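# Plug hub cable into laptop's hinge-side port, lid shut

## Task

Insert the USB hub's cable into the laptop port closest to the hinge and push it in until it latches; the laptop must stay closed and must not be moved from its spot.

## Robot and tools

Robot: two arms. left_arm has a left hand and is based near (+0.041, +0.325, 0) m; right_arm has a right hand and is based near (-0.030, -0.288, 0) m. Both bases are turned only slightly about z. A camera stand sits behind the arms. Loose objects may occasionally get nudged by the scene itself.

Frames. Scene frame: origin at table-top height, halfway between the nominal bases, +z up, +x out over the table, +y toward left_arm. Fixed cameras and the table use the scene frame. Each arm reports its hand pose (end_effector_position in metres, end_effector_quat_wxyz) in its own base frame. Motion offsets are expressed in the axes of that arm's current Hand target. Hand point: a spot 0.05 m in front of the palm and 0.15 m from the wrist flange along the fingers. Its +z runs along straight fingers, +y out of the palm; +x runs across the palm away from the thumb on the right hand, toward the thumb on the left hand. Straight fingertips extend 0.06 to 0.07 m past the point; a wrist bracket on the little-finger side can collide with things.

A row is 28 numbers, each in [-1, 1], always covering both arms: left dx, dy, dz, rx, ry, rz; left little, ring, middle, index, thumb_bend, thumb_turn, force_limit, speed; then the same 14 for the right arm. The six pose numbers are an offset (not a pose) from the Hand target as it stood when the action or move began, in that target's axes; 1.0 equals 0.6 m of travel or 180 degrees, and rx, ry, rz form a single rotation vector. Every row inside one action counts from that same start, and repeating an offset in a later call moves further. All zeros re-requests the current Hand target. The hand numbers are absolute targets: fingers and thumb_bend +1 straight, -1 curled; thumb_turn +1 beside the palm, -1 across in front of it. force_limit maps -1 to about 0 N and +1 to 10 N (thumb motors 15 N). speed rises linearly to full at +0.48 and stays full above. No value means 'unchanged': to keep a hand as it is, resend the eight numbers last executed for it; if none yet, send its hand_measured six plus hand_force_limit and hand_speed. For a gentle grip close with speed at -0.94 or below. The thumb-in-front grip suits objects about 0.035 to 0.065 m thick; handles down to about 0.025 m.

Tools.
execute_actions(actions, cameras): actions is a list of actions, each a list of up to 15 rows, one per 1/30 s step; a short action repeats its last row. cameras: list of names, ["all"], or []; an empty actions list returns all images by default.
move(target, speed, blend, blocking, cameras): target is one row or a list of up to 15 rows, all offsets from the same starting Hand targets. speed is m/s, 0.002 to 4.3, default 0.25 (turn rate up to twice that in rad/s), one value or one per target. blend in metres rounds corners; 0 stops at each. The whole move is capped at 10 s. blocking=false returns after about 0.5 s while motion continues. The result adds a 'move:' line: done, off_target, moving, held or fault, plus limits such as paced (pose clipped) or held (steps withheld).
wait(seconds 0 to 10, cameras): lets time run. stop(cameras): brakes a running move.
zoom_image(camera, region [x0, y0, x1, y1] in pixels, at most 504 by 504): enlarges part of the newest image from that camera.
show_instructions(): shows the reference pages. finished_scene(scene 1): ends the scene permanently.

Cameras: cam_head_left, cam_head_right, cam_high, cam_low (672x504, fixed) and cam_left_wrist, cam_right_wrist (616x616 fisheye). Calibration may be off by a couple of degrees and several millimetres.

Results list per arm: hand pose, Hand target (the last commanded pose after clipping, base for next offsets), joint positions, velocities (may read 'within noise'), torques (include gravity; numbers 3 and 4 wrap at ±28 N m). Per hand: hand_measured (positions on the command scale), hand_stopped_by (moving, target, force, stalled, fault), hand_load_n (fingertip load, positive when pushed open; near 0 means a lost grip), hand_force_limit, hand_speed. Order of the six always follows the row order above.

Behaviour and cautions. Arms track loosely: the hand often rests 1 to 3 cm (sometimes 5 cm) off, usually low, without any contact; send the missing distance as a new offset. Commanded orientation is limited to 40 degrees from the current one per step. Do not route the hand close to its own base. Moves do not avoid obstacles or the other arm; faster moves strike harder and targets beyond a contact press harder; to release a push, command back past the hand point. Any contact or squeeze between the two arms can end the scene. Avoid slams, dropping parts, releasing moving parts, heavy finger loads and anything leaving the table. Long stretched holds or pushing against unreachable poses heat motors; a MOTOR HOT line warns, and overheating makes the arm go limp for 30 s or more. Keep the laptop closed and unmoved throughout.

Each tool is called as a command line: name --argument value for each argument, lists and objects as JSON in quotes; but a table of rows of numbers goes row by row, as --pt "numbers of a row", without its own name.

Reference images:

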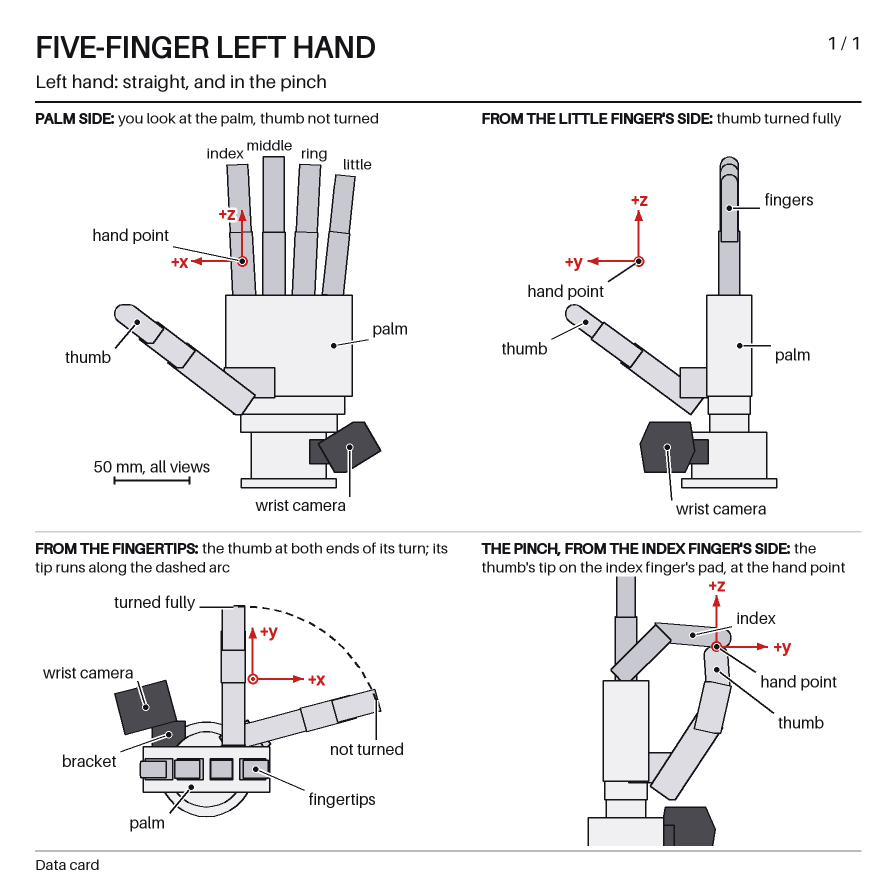

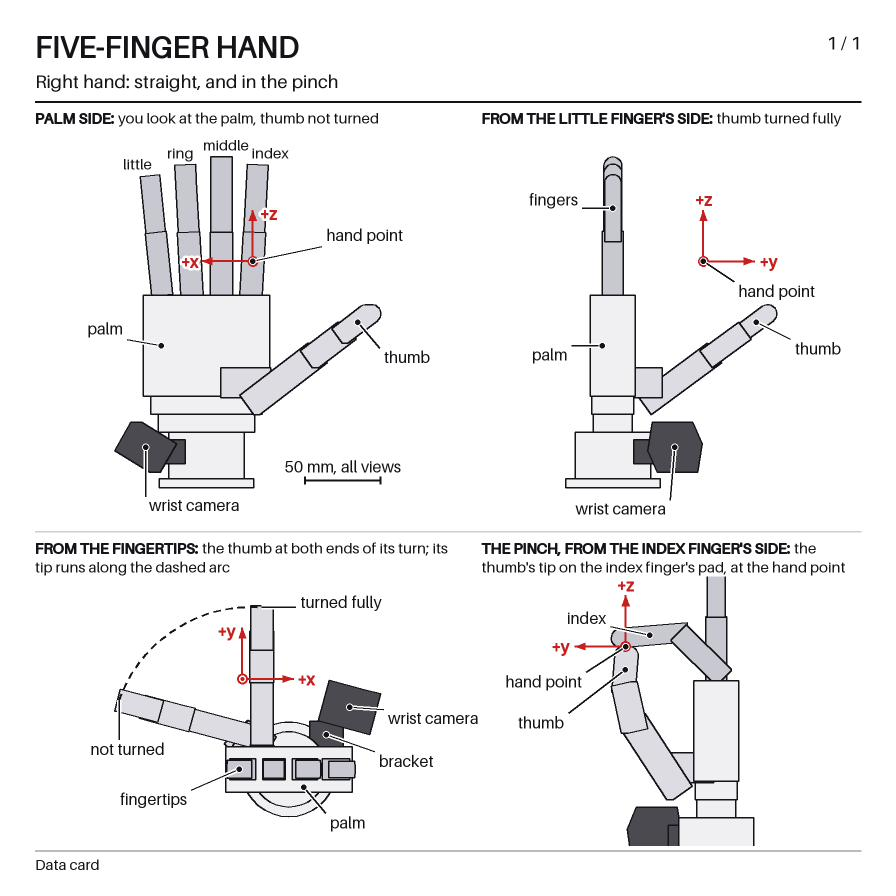

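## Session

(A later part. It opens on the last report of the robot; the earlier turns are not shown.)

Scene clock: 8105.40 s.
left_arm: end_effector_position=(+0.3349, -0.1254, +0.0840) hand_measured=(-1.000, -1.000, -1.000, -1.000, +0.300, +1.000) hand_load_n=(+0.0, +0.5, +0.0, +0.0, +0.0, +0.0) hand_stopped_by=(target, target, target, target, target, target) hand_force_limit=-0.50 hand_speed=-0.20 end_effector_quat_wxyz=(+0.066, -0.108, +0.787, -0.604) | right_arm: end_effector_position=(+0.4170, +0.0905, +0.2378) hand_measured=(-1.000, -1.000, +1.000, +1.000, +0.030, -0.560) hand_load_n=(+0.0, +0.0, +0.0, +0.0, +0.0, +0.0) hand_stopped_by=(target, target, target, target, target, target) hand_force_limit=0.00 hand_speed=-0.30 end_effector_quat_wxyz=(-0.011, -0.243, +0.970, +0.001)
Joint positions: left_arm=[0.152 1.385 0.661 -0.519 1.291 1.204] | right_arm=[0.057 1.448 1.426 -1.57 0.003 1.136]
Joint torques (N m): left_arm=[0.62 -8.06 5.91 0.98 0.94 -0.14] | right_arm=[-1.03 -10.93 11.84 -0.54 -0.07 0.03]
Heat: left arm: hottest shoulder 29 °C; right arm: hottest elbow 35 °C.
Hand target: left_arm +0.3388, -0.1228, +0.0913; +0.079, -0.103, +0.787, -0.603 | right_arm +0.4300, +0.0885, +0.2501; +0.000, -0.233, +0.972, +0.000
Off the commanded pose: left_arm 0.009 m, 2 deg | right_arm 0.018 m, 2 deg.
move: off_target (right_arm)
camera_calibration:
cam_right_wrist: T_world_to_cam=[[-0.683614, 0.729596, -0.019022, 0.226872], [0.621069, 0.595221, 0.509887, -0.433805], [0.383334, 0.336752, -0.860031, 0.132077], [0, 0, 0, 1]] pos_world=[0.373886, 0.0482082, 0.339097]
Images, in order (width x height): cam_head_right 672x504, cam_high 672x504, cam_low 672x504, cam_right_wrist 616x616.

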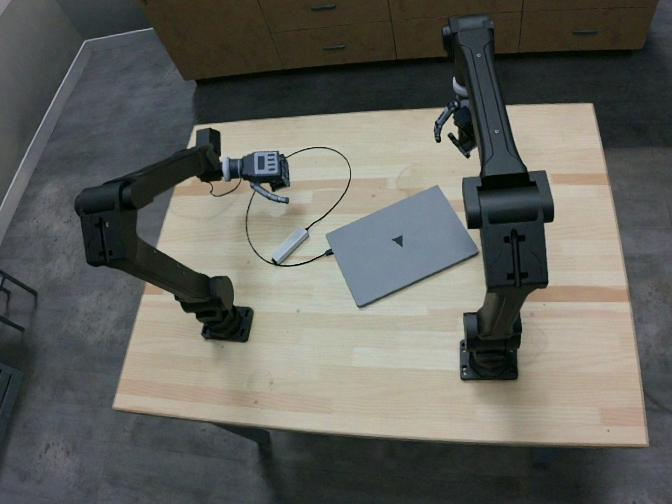

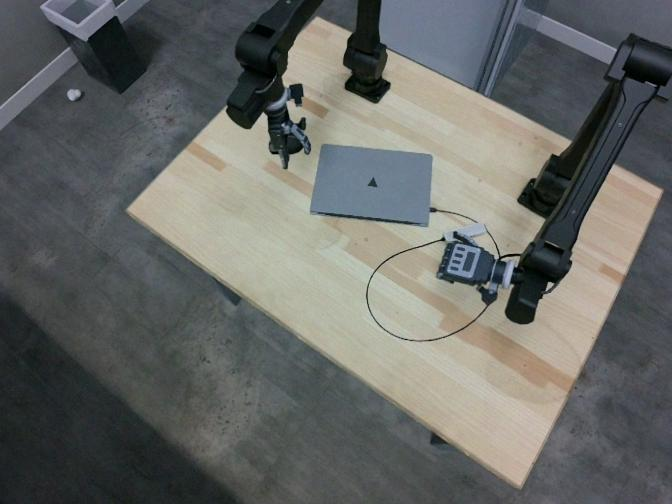

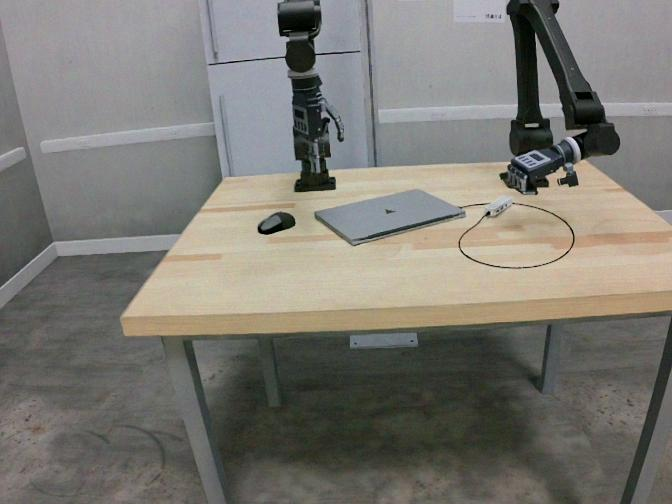

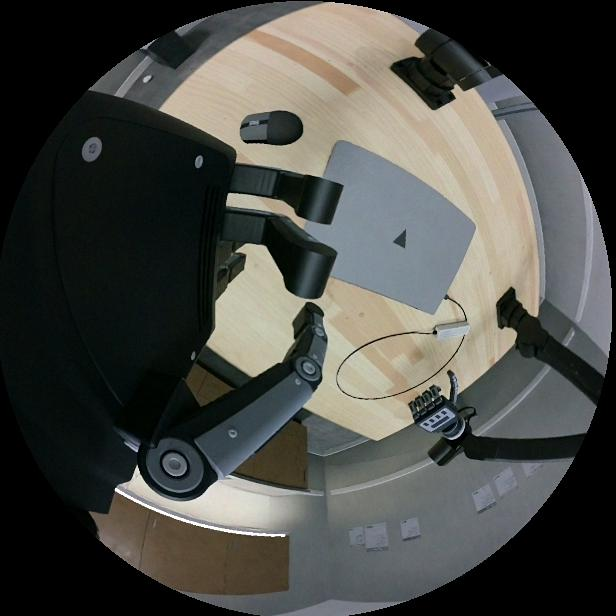

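move --target '[0,0,0,0,0,0,-1,-1,-1,-1,0.3,1,-0.5,-0.2,0,0,0.2167,0,0,0,-1,-1,1,1,0.03,-0.56,0.0,-0.3]' --speed 0.12 --cameras '["cam_high","cam_left_wrist","cam_right_wrist","cam_low"]'

Scene clock: 8116.67 s.
left_arm: end_effector_position=(+0.3349, -0.1254, +0.0840) hand_measured=(-1.000, -1.000, -1.000, -1.000, +0.300, +1.000) hand_load_n=(+0.0, +0.0, +0.0, +0.0, +0.0, +0.0) hand_stopped_by=(target, target, target, target, target, target) hand_force_limit=-0.50 hand_speed=-0.20 end_effector_quat_wxyz=(+0.066, -0.108, +0.787, -0.604) | right_arm: end_effector_position=(+0.4230, +0.0909, +0.1213) hand_measured=(-1.000, -1.000, +1.000, +1.000, +0.030, -0.560) hand_load_n=(+0.0, +0.0, +0.0, +0.0, +0.0, +0.0) hand_stopped_by=(target, target, target, target, target, target) hand_force_limit=0.00 hand_speed=-0.30 end_effector_quat_wxyz=(-0.004, -0.243, +0.970, +0.000)
Joint positions: left_arm=[0.152 1.385 0.661 -0.519 1.291 1.204] | right_arm=[0.057 1.507 1.179 -1.251 0.002 1.137]
Joint torques (N m): left_arm=[0.79 -8.06 5.93 0.96 0.95 -0.15] | right_arm=[-1.08 -11.69 7.99 0.23 -0.05 0.06]
Heat: left arm: hottest shoulder 29 °C; right arm: hottest elbow 35 °C.
Hand target: left_arm +0.3388, -0.1228, +0.0913; +0.079, -0.103, +0.787, -0.603 | right_arm +0.4300, +0.0886, +0.1201; +0.000, -0.233, +0.972, +0.000
Off the commanded pose: left_arm 0.009 m, 2 deg | right_arm 0.008 m, 1 deg.
move: done
camera_calibration:
cam_left_wrist: T_world_to_cam=[[-0.109501, -0.307221, 0.945317, -0.081491], [-0.951784, 0.306587, -0.0106114, 0.360605], [-0.286562, -0.900899, -0.325979, 0.12633], [0, 0, 0, 1]] pos_world=[0.370496, -0.0217818, 0.122042]
cam_right_wrist: T_world_to_cam=[[-0.682749, 0.730145, -0.0272493, 0.22899], [0.6147, 0.594158, 0.518768, -0.3767], [0.394967, 0.337438, -0.85448, 0.0237653], [0, 0, 0, 1]] pos_world=[0.378513, 0.0486037, 0.221967]
Images, in order (width x height): cam_high 672x504, cam_low 672x504, cam_left_wrist 616x616, cam_right_wrist 616x616.

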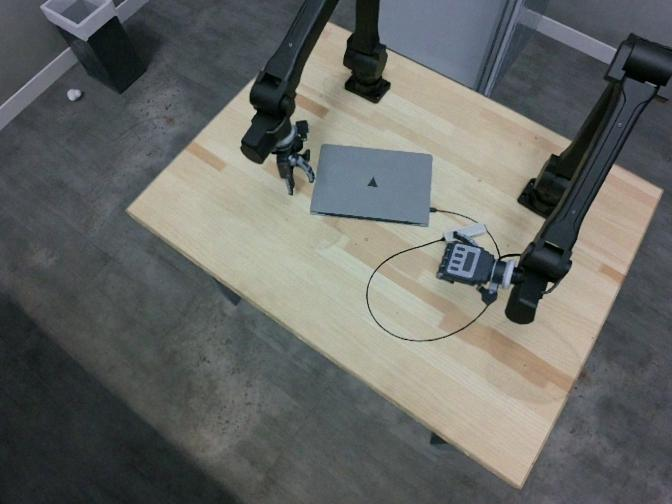

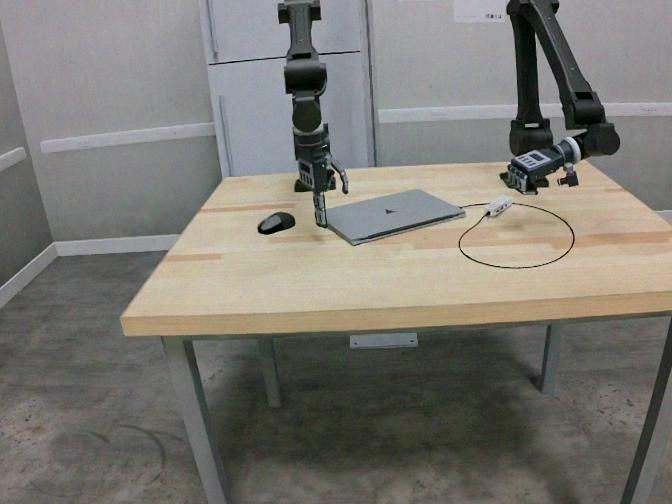

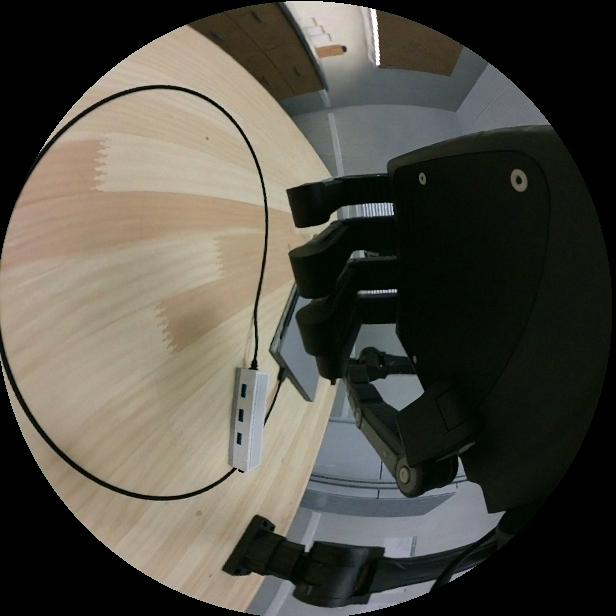

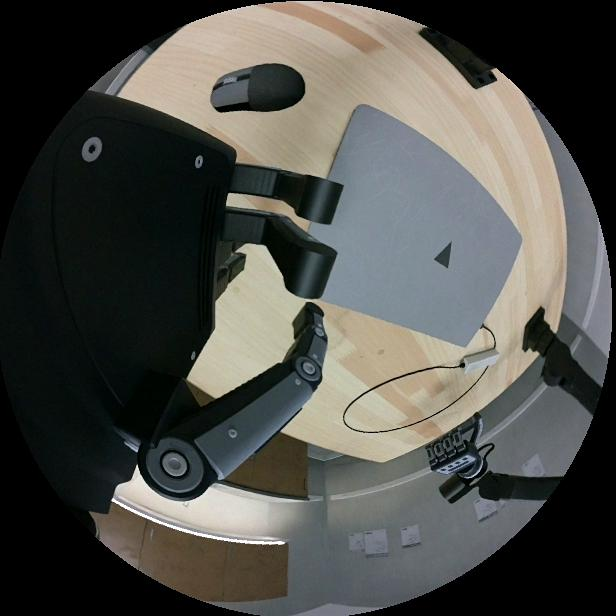

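zoom_image --camera "cam_high" --region '[240, 110, 380, 230]'

zoom_image --camera "cam_low" --region '[270, 150, 410, 270]'

Scaled by 3.600 from the camera's 672x504 image, which has a finer 960x720 frame.

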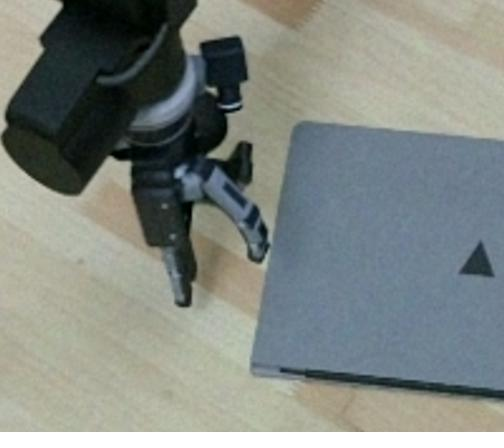

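Scaled by 3.600 from the camera's 672x504 image, which has a finer 960x720 frame.

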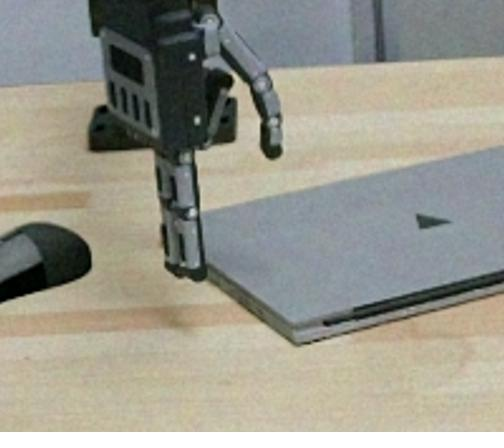

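move --target '[0,0,0,0,0,0,-1,-1,-1,-1,0.3,1,-0.5,-0.2,0,0,0.0583,0,0,0,-1,-1,1,1,0.03,-0.56,0.0,-0.3]' --speed 0.05 --cameras '["cam_high","cam_low"]'

zoom_image --camera "cam_low" --region '[270, 150, 410, 270]'

zoom_image --camera "cam_high" --region '[240, 110, 380, 230]'

Scene clock: 8128.73 s.
left_arm: end_effector_position=(+0.3349, -0.1254, +0.0840) hand_measured=(-1.000, -1.000, -1.000, -1.000, +0.300, +1.000) hand_load_n=(+0.0, +0.0, +0.0, +0.0, +0.0, +0.0) hand_stopped_by=(target, target, target, target, target, target) hand_force_limit=-0.50 hand_speed=-0.20 end_effector_quat_wxyz=(+0.066, -0.108, +0.787, -0.604) | right_arm: end_effector_position=(+0.4238, +0.0910, +0.0882) hand_measured=(-1.000, -1.000, +1.000, +1.000, +0.030, -0.560) hand_load_n=(+0.5, +0.0, +0.0, +0.0, +0.0, +0.0) hand_stopped_by=(target, target, target, target, target, target) hand_force_limit=0.00 hand_speed=-0.30 end_effector_quat_wxyz=(-0.002, -0.243, +0.970, -0.001)
Joint positions: left_arm=[0.152 1.385 0.661 -0.519 1.291 1.204] | right_arm=[0.057 1.538 1.121 -1.158 0.002 1.137]
Joint torques (N m): left_arm=[0.85 -8.06 5.96 0.96 0.95 -0.15] | right_arm=[-1.08 -11.58 7.57 0.24 -0.05 0.06]
Heat: left arm: hottest shoulder 29 °C; right arm: hottest elbow 35 °C.
Hand target: left_arm +0.3388, -0.1228, +0.0913; +0.079, -0.103, +0.787, -0.603 | right_arm +0.4300, +0.0886, +0.0851; +0.000, -0.233, +0.972, +0.000
Off the commanded pose: left_arm 0.009 m, 2 deg | right_arm 0.007 m, 1 deg.
move: done
Images, in order (width x height): cam_high 672x504, cam_low 672x504.

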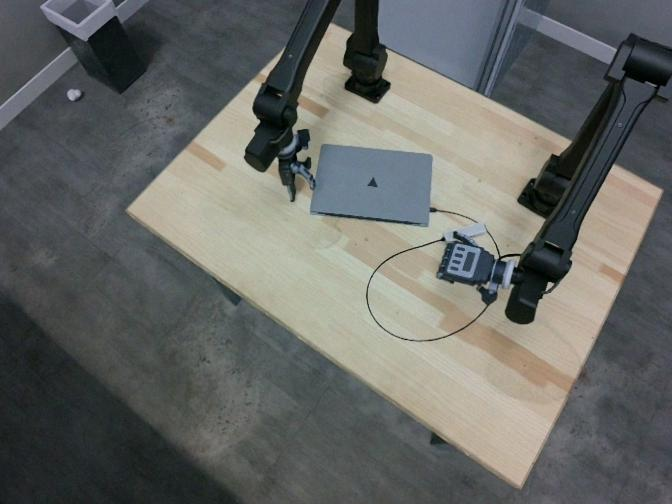

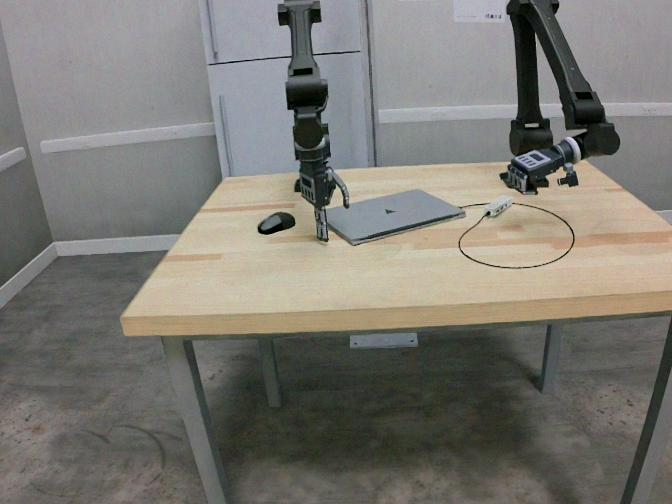

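Scaled by 3.600 from the camera's 672x504 image, which has a finer 960x720 frame.

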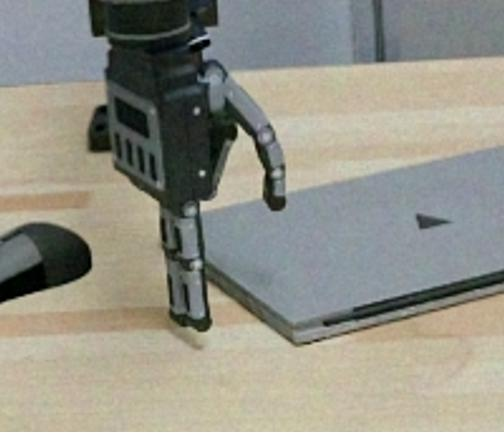

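Scaled by 3.600 from the camera's 672x504 image, which has a finer 960x720 frame.

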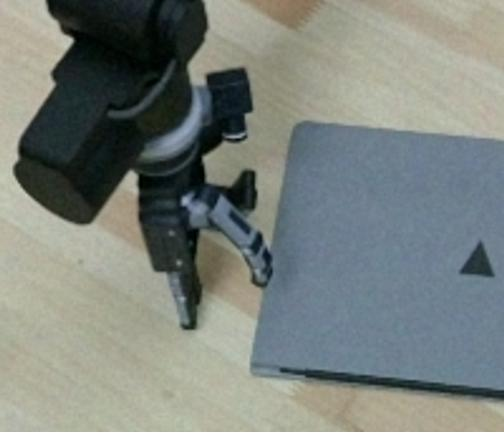

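move --target '[0,0,0,0,0,0,-1,-1,-1,-1,0.3,1,-0.5,-0.2,0,0,0.0092,0,0,0,-1,-1,1,1,0.03,-0.56,0.0,-0.3]' --speed 0.03 --cameras '["cam_high","cam_low"]'

zoom_image --camera "cam_low" --region '[290, 200, 360, 270]'

Scene clock: 8138.57 s.
left_arm: end_effector_position=(+0.3349, -0.1254, +0.0840) hand_measured=(-1.000, -1.000, -1.000, -1.000, +0.300, +1.000) hand_load_n=(+0.0, +0.0, +0.0, +0.0, +0.0, +0.0) hand_stopped_by=(target, target, target, target, target, target) hand_force_limit=-0.50 hand_speed=-0.20 end_effector_quat_wxyz=(+0.066, -0.108, +0.787, -0.604) | right_arm: end_effector_position=(+0.4242, +0.0910, +0.0835) hand_measured=(-1.000, -1.000, +1.000, +1.000, +0.030, -0.560) hand_load_n=(+0.0, +0.0, +0.0, +0.0, +0.0, +0.5) hand_stopped_by=(target, target, target, target, target, target) hand_force_limit=0.00 hand_speed=-0.30 end_effector_quat_wxyz=(-0.001, -0.243, +0.970, -0.001)
Joint positions: left_arm=[0.152 1.385 0.661 -0.519 1.291 1.204] | right_arm=[0.057 1.543 1.113 -1.143 0.002 1.137]
Joint torques (N m): left_arm=[0.73 -8 5.94 0.96 0.93 -0.14] | right_arm=[-1.2 -11.28 7.49 0.36 -0.05 0.06]
Heat: left arm: hottest shoulder 29 °C; right arm: hottest elbow 34 °C.
Hand target: left_arm +0.3388, -0.1228, +0.0913; +0.079, -0.103, +0.787, -0.603 | right_arm +0.4300, +0.0886, +0.0795; +0.000, -0.233, +0.972, +0.000
Off the commanded pose: left_arm 0.009 m, 2 deg | right_arm 0.007 m, 1 deg.
move: done
Images, in order (width x height): cam_high 672x504, cam_low 672x504.

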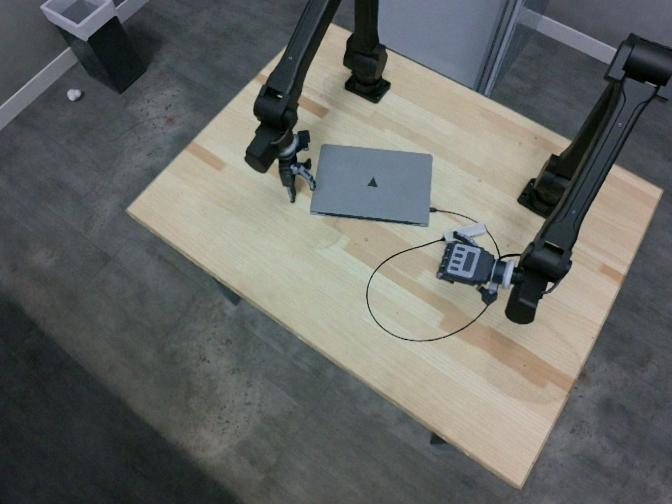

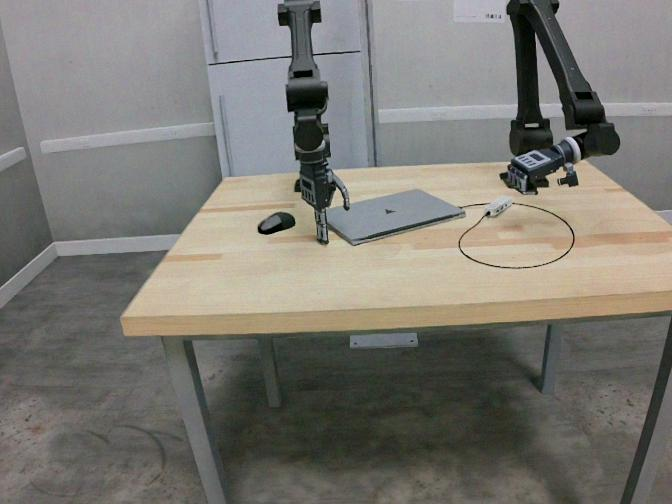

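Scaled by 7.200 from the camera's 672x504 image, which has a finer 960x720 frame.

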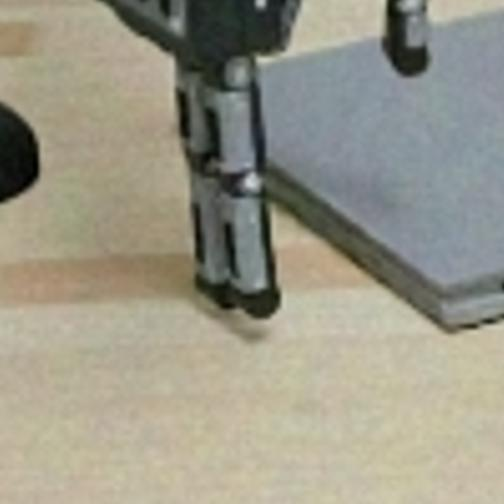

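move --target '[0,0,0,0,0,0,-1,-1,-1,-1,0.3,1,-0.5,-0.2,0,0.0833,0,0,0,0,-1,-1,1,1,0.03,-0.56,0.0,-0.3]' --speed 0.05 --cameras '["cam_high","cam_low","cam_left_wrist"]'

zoom_image --camera "cam_low" --region '[290, 190, 370, 270]'

zoom_image --camera "cam_high" --region '[240, 110, 380, 230]'

Scene clock: 8146.73 s.
left_arm: end_effector_position=(+0.3349, -0.1254, +0.0840) hand_measured=(-1.000, -1.000, -1.000, -1.000, +0.300, +1.000) hand_load_n=(+0.0, +0.0, +0.0, +0.0, +0.0, -0.5) hand_stopped_by=(target, target, target, target, target, target) hand_force_limit=-0.50 hand_speed=-0.20 end_effector_quat_wxyz=(+0.066, -0.108, +0.787, -0.604) | right_arm: end_effector_position=(+0.4090, +0.1268, +0.0785) hand_measured=(-1.000, -1.000, +1.000, +1.000, +0.030, -0.560) hand_load_n=(+0.0, +0.0, +0.0, +0.0, +0.0, +0.0) hand_stopped_by=(target, target, target, target, target, target) hand_force_limit=0.00 hand_speed=-0.30 end_effector_quat_wxyz=(-0.004, -0.233, +0.972, -0.003)
Joint positions: left_arm=[0.152 1.385 0.661 -0.519 1.291 1.204] | right_arm=[0.148 1.521 1.075 -1.132 0.006 1.248]
Joint torques (N m): left_arm=[0.73 -7.94 5.93 0.98 0.93 -0.15] | right_arm=[0.5 -12.75 6.38 0.12 -0.19 0.06]
Heat: left arm: hottest shoulder 29 °C; right arm: hottest elbow 34 °C.
Hand target: left_arm +0.3388, -0.1228, +0.0913; +0.079, -0.103, +0.787, -0.603 | right_arm +0.4073, +0.1331, +0.0795; +0.000, -0.233, +0.972, +0.000
Off the commanded pose: left_arm 0.009 m, 2 deg | right_arm 0.007 m, 1 deg.
move: done
camera_calibration:
cam_left_wrist: T_world_to_cam=[[-0.109501, -0.307221, 0.945317, -0.081491], [-0.951784, 0.306587, -0.0106114, 0.360605], [-0.286562, -0.900899, -0.325979, 0.12633], [0, 0, 0, 1]] pos_world=[0.370496, -0.0217818, 0.122042]
Images, in order (width x height): cam_high 672x504, cam_low 672x504, cam_left_wrist 616x616.

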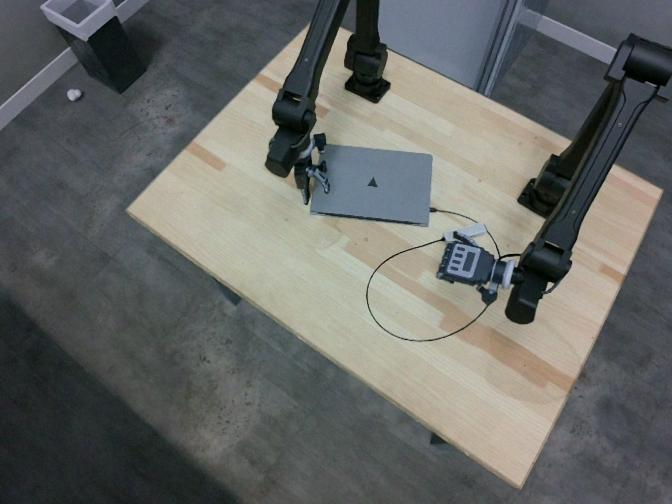

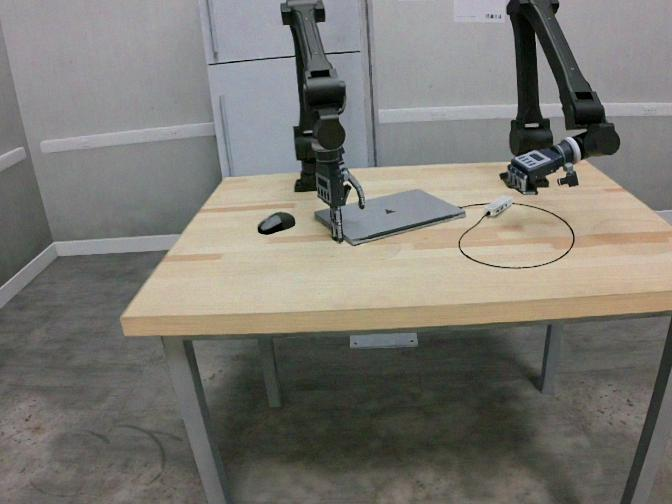

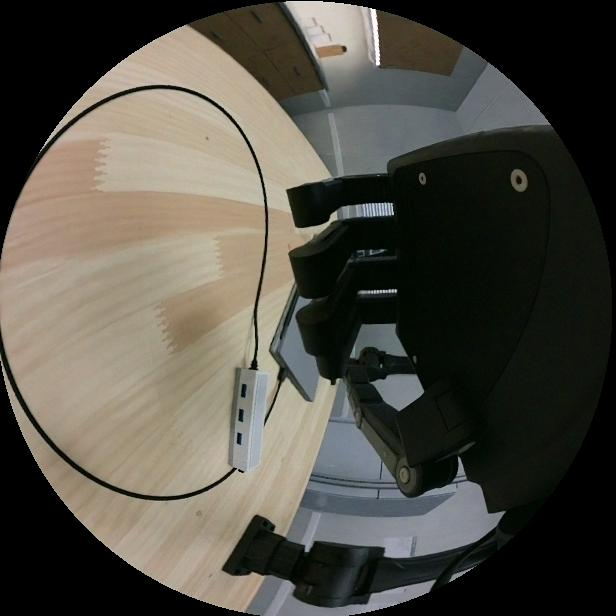

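Scaled by 6.300 from the camera's 672x504 image, which has a finer 960x720 frame.

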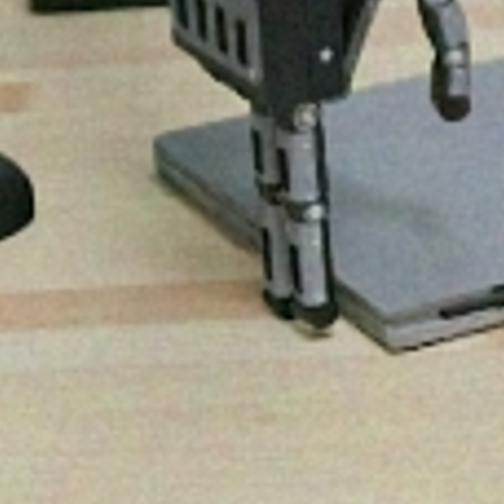

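Scaled by 3.600 from the camera's 672x504 image, which has a finer 960x720 frame.

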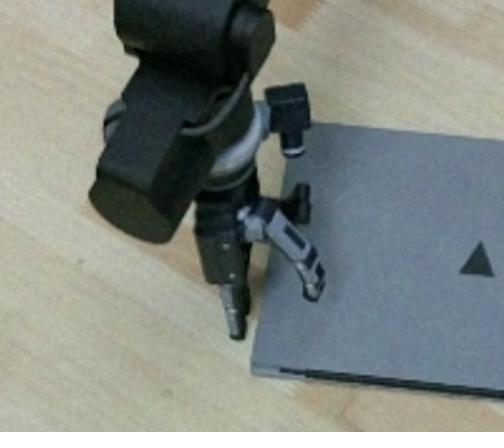

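move --target '[0,0,0,0,0,0,-1,-1,-1,-1,0.3,1,-0.5,-0.2,0,0.0333,-0.005,0,0,0,-1,-1,1,1,0.03,-0.56,0.0,-0.3]' --speed 0.03 --cameras '["cam_high","cam_low","cam_left_wrist"]'

zoom_image --camera "cam_low" --region '[290, 190, 370, 270]'

zoom_image --camera "cam_left_wrist" --region '[258, 340, 308, 390]'

Scene clock: 8154.47 s.
left_arm: end_effector_position=(+0.3349, -0.1254, +0.0840) hand_measured=(-1.000, -1.000, -1.000, -1.000, +0.300, +1.000) hand_load_n=(+0.0, +0.0, +0.0, +0.0, +0.0, -0.5) hand_stopped_by=(target, target, target, target, target, target) hand_force_limit=-0.50 hand_speed=-0.20 end_effector_quat_wxyz=(+0.066, -0.108, +0.787, -0.604) | right_arm: end_effector_position=(+0.4049, +0.1356, +0.0777) hand_measured=(-1.000, -1.000, +1.000, +1.000, +0.030, -0.560) hand_load_n=(+0.0, +0.0, +0.0, +0.5, +0.0, +0.0) hand_stopped_by=(target, target, target, target, target, target) hand_force_limit=0.00 hand_speed=-0.30 end_effector_quat_wxyz=(-0.005, -0.220, +0.975, -0.010)
Joint positions: left_arm=[0.152 1.385 0.661 -0.519 1.291 1.204] | right_arm=[0.178 1.51 1.062 -1.132 0.02 1.305]
Joint torques (N m): left_arm=[0.67 -8.06 5.94 0.95 0.94 -0.14] | right_arm=[1.85 -13.04 6.43 -0.14 -0.67 -0.04]
Heat: left arm: hottest shoulder 29 °C; right arm: hottest elbow 34 °C.
Hand target: left_arm +0.3388, -0.1228, +0.0913; +0.079, -0.103, +0.787, -0.603 | right_arm +0.3982, +0.1508, +0.0825; +0.000, -0.233, +0.972, +0.000
Off the commanded pose: left_arm 0.009 m, 2 deg | right_arm 0.017 m, 2 deg.
move: off_target (right_arm)
camera_calibration:
cam_left_wrist: T_world_to_cam=[[-0.109501, -0.307221, 0.945317, -0.081491], [-0.951784, 0.306587, -0.0106114, 0.360605], [-0.286562, -0.900899, -0.325979, 0.12633], [0, 0, 0, 1]] pos_world=[0.370496, -0.0217818, 0.122042]
Images, in order (width x height): cam_high 672x504, cam_low 672x504, cam_left_wrist 616x616.

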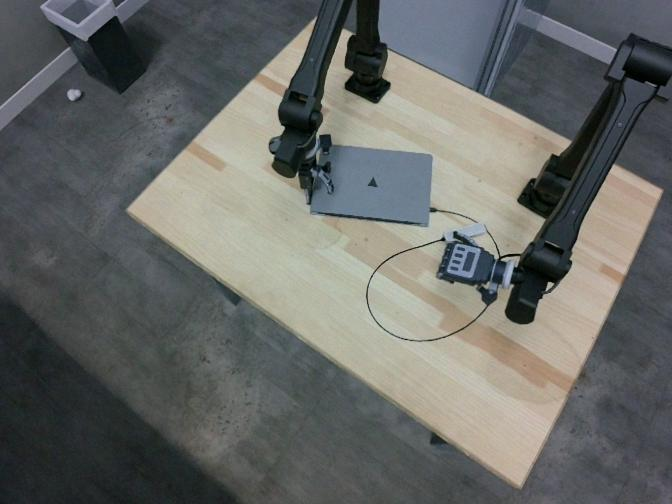

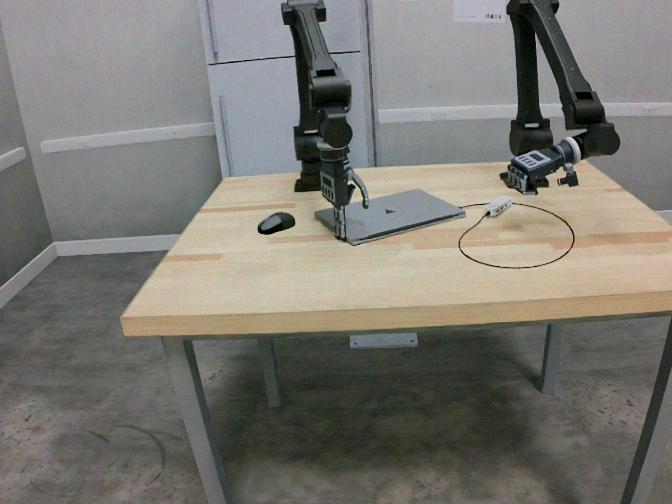

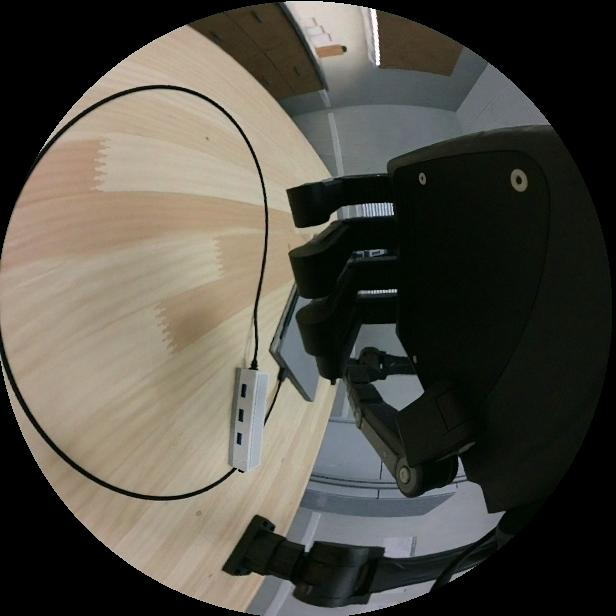

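Scaled by 6.300 from the camera's 672x504 image, which has a finer 960x720 frame.

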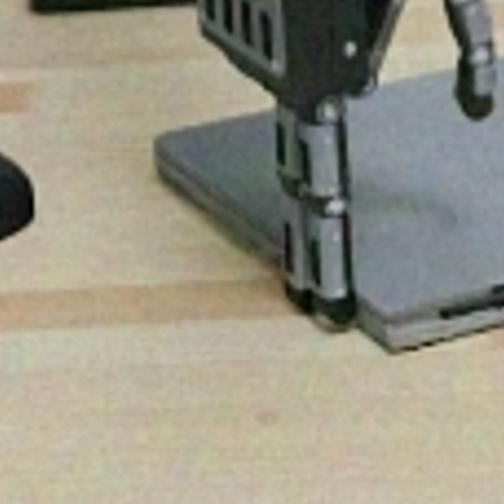

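Scaled by 10.080 from the camera's 616x616 image, which has a finer 880x880 frame.

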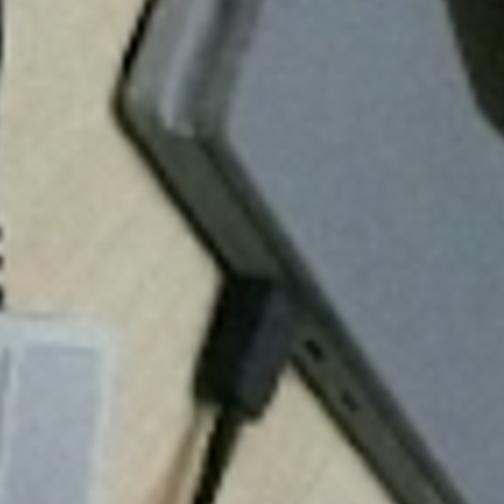

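move --target '[0,0,0,0,0,0,-1,-1,-1,-1,0.3,1,-0.5,-0.2,0,0.0333,-0.003,0,0,0,-1,-1,1,1,0.03,-0.56,0.0,-0.3]' --speed 0.03 --cameras '["cam_low","cam_left_wrist"]'

zoom_image --camera "cam_left_wrist" --region '[258, 340, 308, 390]'

zoom_image --camera "cam_low" --region '[290, 190, 370, 270]'

Scene clock: 8165.07 s.
left_arm: end_effector_position=(+0.3349, -0.1254, +0.0840) hand_measured=(-1.000, -1.000, -1.000, -1.000, +0.300, +1.000) hand_load_n=(+0.0, +0.0, +0.0, +0.0, +0.0, +0.0) hand_stopped_by=(target, target, target, target, target, target) hand_force_limit=-0.50 hand_speed=-0.20 end_effector_quat_wxyz=(+0.066, -0.108, +0.787, -0.604) | right_arm: end_effector_position=(+0.4048, +0.1382, +0.0759) hand_measured=(-1.000, -1.000, +1.000, +1.000, +0.030, -0.560) hand_load_n=(+0.0, +0.0, +1.5, +0.0, +0.0, +0.0) hand_stopped_by=(target, target, target, target, target, target) hand_force_limit=0.00 hand_speed=-0.30 end_effector_quat_wxyz=(-0.001, -0.211, +0.977, -0.025)
Joint positions: left_arm=[0.152 1.385 0.661 -0.519 1.291 1.204] | right_arm=[0.2 1.503 1.054 -1.123 0.051 1.345]
Joint torques (N m): left_arm=[0.73 -8 5.94 0.96 0.94 -0.15] | right_arm=[3.6 -13.63 6.2 -0.58 -1.72 0.02]
Heat: left arm: hottest shoulder 29 °C; right arm: hottest elbow 33 °C.
Hand target: left_arm +0.3388, -0.1228, +0.0913; +0.079, -0.103, +0.787, -0.603 | right_arm +0.3892, +0.1686, +0.0842; +0.000, -0.233, +0.972, +0.000
Off the commanded pose: left_arm 0.009 m, 2 deg | right_arm 0.035 m, 4 deg.
move: off_target (right_arm)
camera_calibration:
cam_left_wrist: T_world_to_cam=[[-0.109501, -0.307221, 0.945317, -0.081491], [-0.951784, 0.306587, -0.0106114, 0.360605], [-0.286562, -0.900899, -0.325979, 0.12633], [0, 0, 0, 1]] pos_world=[0.370496, -0.0217818, 0.122042]
Images, in order (width x height): cam_low 672x504, cam_left_wrist 616x616.

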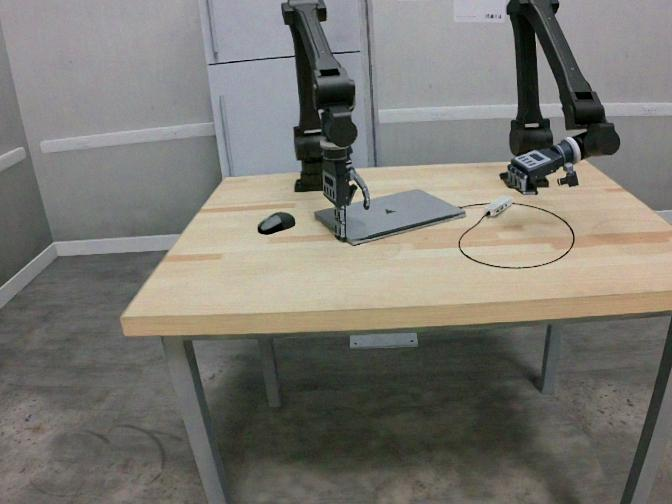

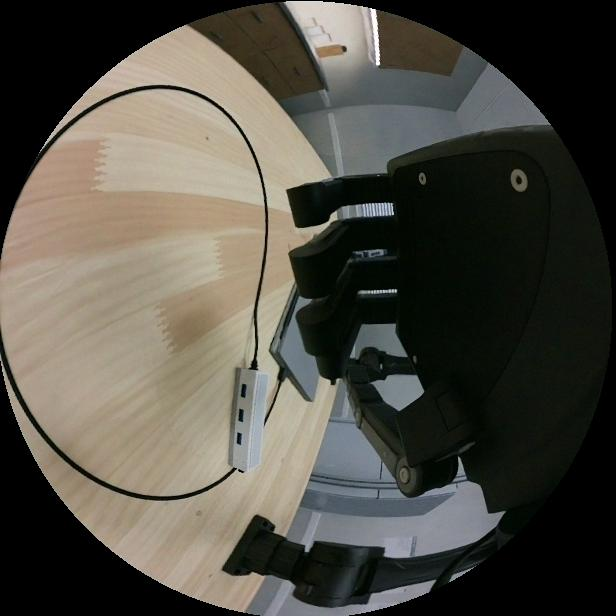

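Scaled by 10.080 from the camera's 616x616 image, which has a finer 880x880 frame.

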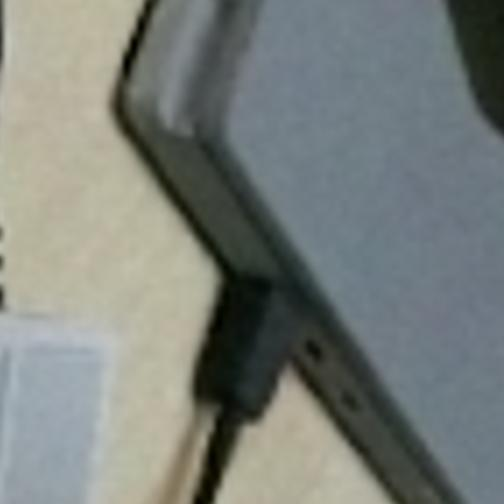

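Scaled by 6.300 from the camera's 672x504 image, which has a finer 960x720 frame.

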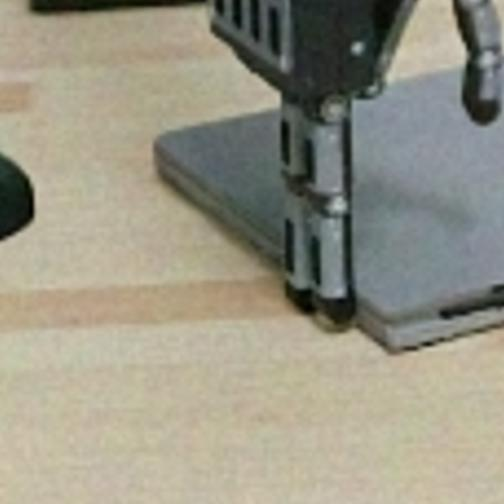

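move --target '[0,0,0,0,0,0,-1,-1,-1,-1,0.3,1,-0.5,-0.2,0,0.0167,0,0,0,0,-1,-1,1,1,0.03,-0.56,0.0,-0.3]' --speed 0.02 --cameras '["cam_left_wrist"]'

zoom_image --camera "cam_left_wrist" --region '[258, 340, 308, 390]'

Scene clock: 8171.77 s.
left_arm: end_effector_position=(+0.3349, -0.1254, +0.0840) hand_measured=(-1.000, -1.000, -1.000, -1.000, +0.300, +1.000) hand_load_n=(+0.0, +0.0, +0.0, +0.0, +0.0, +0.0) hand_stopped_by=(target, target, target, target, target, target) hand_force_limit=-0.50 hand_speed=-0.20 end_effector_quat_wxyz=(+0.066, -0.108, +0.787, -0.604) | right_arm: end_effector_position=(+0.4049, +0.1394, +0.0751) hand_measured=(-1.000, -1.000, +1.000, +1.000, +0.030, -0.560) hand_load_n=(+0.0, +0.0, +2.0, +0.0, +0.0, +0.0) hand_stopped_by=(target, target, target, target, target, target) hand_force_limit=0.00 hand_speed=-0.30 end_effector_quat_wxyz=(+0.001, -0.206, +0.978, -0.033)
Joint positions: left_arm=[0.152 1.385 0.661 -0.519 1.291 1.204] | right_arm=[0.21 1.499 1.049 -1.119 0.066 1.367]
Joint torques (N m): left_arm=[0.79 -8.12 5.9 0.94 0.94 -0.16] | right_arm=[4.72 -13.74 6.08 -0.77 -2.22 -0.01]
Heat: left arm: hottest shoulder 29 °C; right arm: hottest elbow 33 °C.
Hand target: left_arm +0.3388, -0.1228, +0.0913; +0.079, -0.103, +0.787, -0.603 | right_arm +0.3846, +0.1776, +0.0842; +0.000, -0.233, +0.972, +0.000
Off the commanded pose: left_arm 0.009 m, 2 deg | right_arm 0.044 m, 5 deg.
move: off_target (right_arm)
camera_calibration:
cam_left_wrist: T_world_to_cam=[[-0.109501, -0.307221, 0.945317, -0.081491], [-0.951784, 0.306587, -0.0106114, 0.360605], [-0.286562, -0.900899, -0.325979, 0.12633], [0, 0, 0, 1]] pos_world=[0.370496, -0.0217818, 0.122042]
Images, in order (width x height): cam_left_wrist 616x616.

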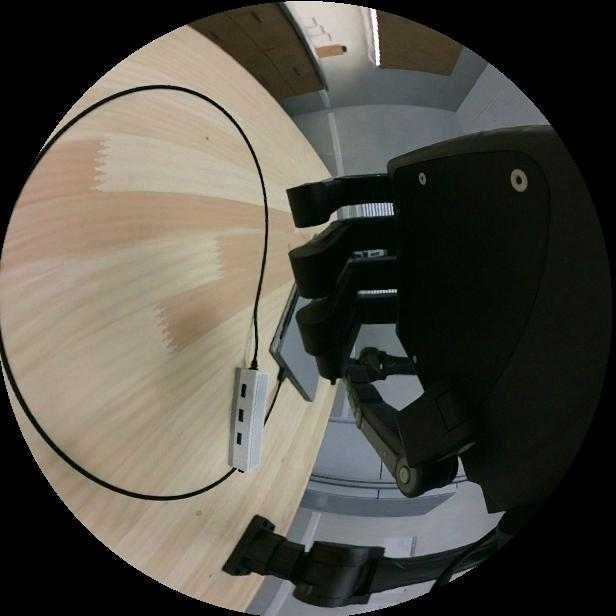

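Scaled by 10.080 from the camera's 616x616 image, which has a finer 880x880 frame.

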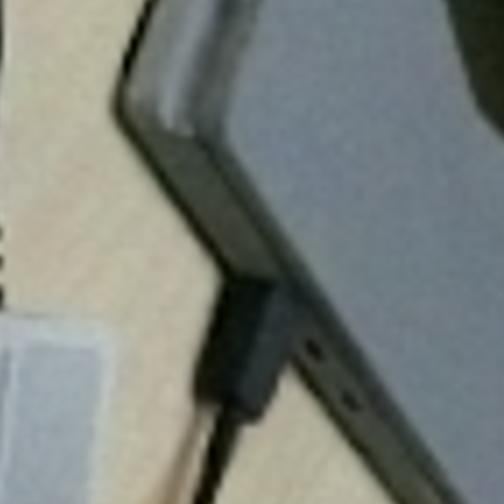

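move --target '[0,0,0,0,0,0,-1,-1,-1,-1,0.3,1,-0.5,-0.2,0,0.0133,0,0,0,0,-1,-1,1,1,0.03,-0.56,0.0,-0.3]' --speed 0.02 --cameras '["cam_left_wrist"]'

zoom_image --camera "cam_left_wrist" --region '[258, 340, 308, 390]'

Scene clock: 8180.30 s.
left_arm: end_effector_position=(+0.3349, -0.1254, +0.0840) hand_measured=(-1.000, -1.000, -1.000, -1.000, +0.300, +1.000) hand_load_n=(+0.0, +0.0, +0.0, +0.0, +0.0, -0.5) hand_stopped_by=(target, target, target, target, target, target) hand_force_limit=-0.50 hand_speed=-0.20 end_effector_quat_wxyz=(+0.066, -0.108, +0.787, -0.604) | right_arm: end_effector_position=(+0.4019, +0.1475, +0.0751) hand_measured=(-1.000, -1.000, +1.000, +1.000, +0.030, -0.560) hand_load_n=(+0.0, +0.0, +1.5, +0.0, +0.0, +0.0) hand_stopped_by=(target, target, target, target, target, target) hand_force_limit=0.00 hand_speed=-0.30 end_effector_quat_wxyz=(+0.003, -0.207, +0.978, -0.035)
Joint positions: left_arm=[0.152 1.385 0.661 -0.519 1.291 1.204] | right_arm=[0.233 1.494 1.044 -1.116 0.069 1.386]
Joint torques (N m): left_arm=[0.85 -8.06 5.96 0.98 0.93 -0.14] | right_arm=[4.42 -13.45 6.24 -0.85 -2.35 -0.01]
Heat: left arm: hottest shoulder 29 °C; right arm: hottest elbow 33 °C.
Hand target: left_arm +0.3388, -0.1228, +0.0913; +0.079, -0.103, +0.787, -0.603 | right_arm +0.3812, +0.1847, +0.0844; +0.000, -0.233, +0.972, +0.000
Off the commanded pose: left_arm 0.009 m, 2 deg | right_arm 0.044 m, 5 deg.
move: off_target (right_arm)
camera_calibration:
cam_left_wrist: T_world_to_cam=[[-0.109501, -0.307221, 0.945317, -0.081491], [-0.951784, 0.306587, -0.0106114, 0.360605], [-0.286562, -0.900899, -0.325979, 0.12633], [0, 0, 0, 1]] pos_world=[0.370496, -0.0217818, 0.122042]
Images, in order (width x height): cam_left_wrist 616x616.

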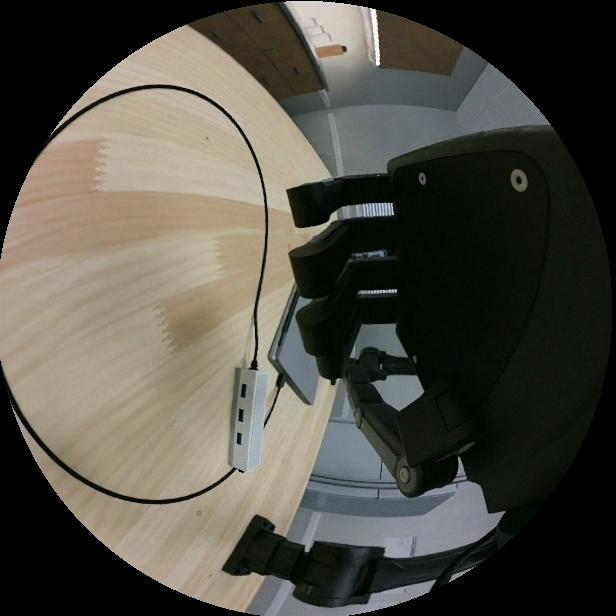

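Scaled by 10.080 from the camera's 616x616 image, which has a finer 880x880 frame.

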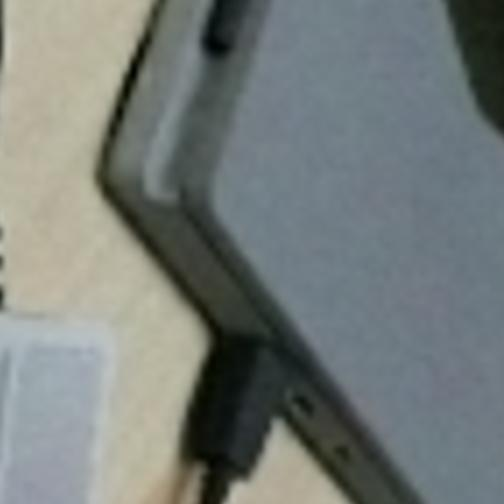

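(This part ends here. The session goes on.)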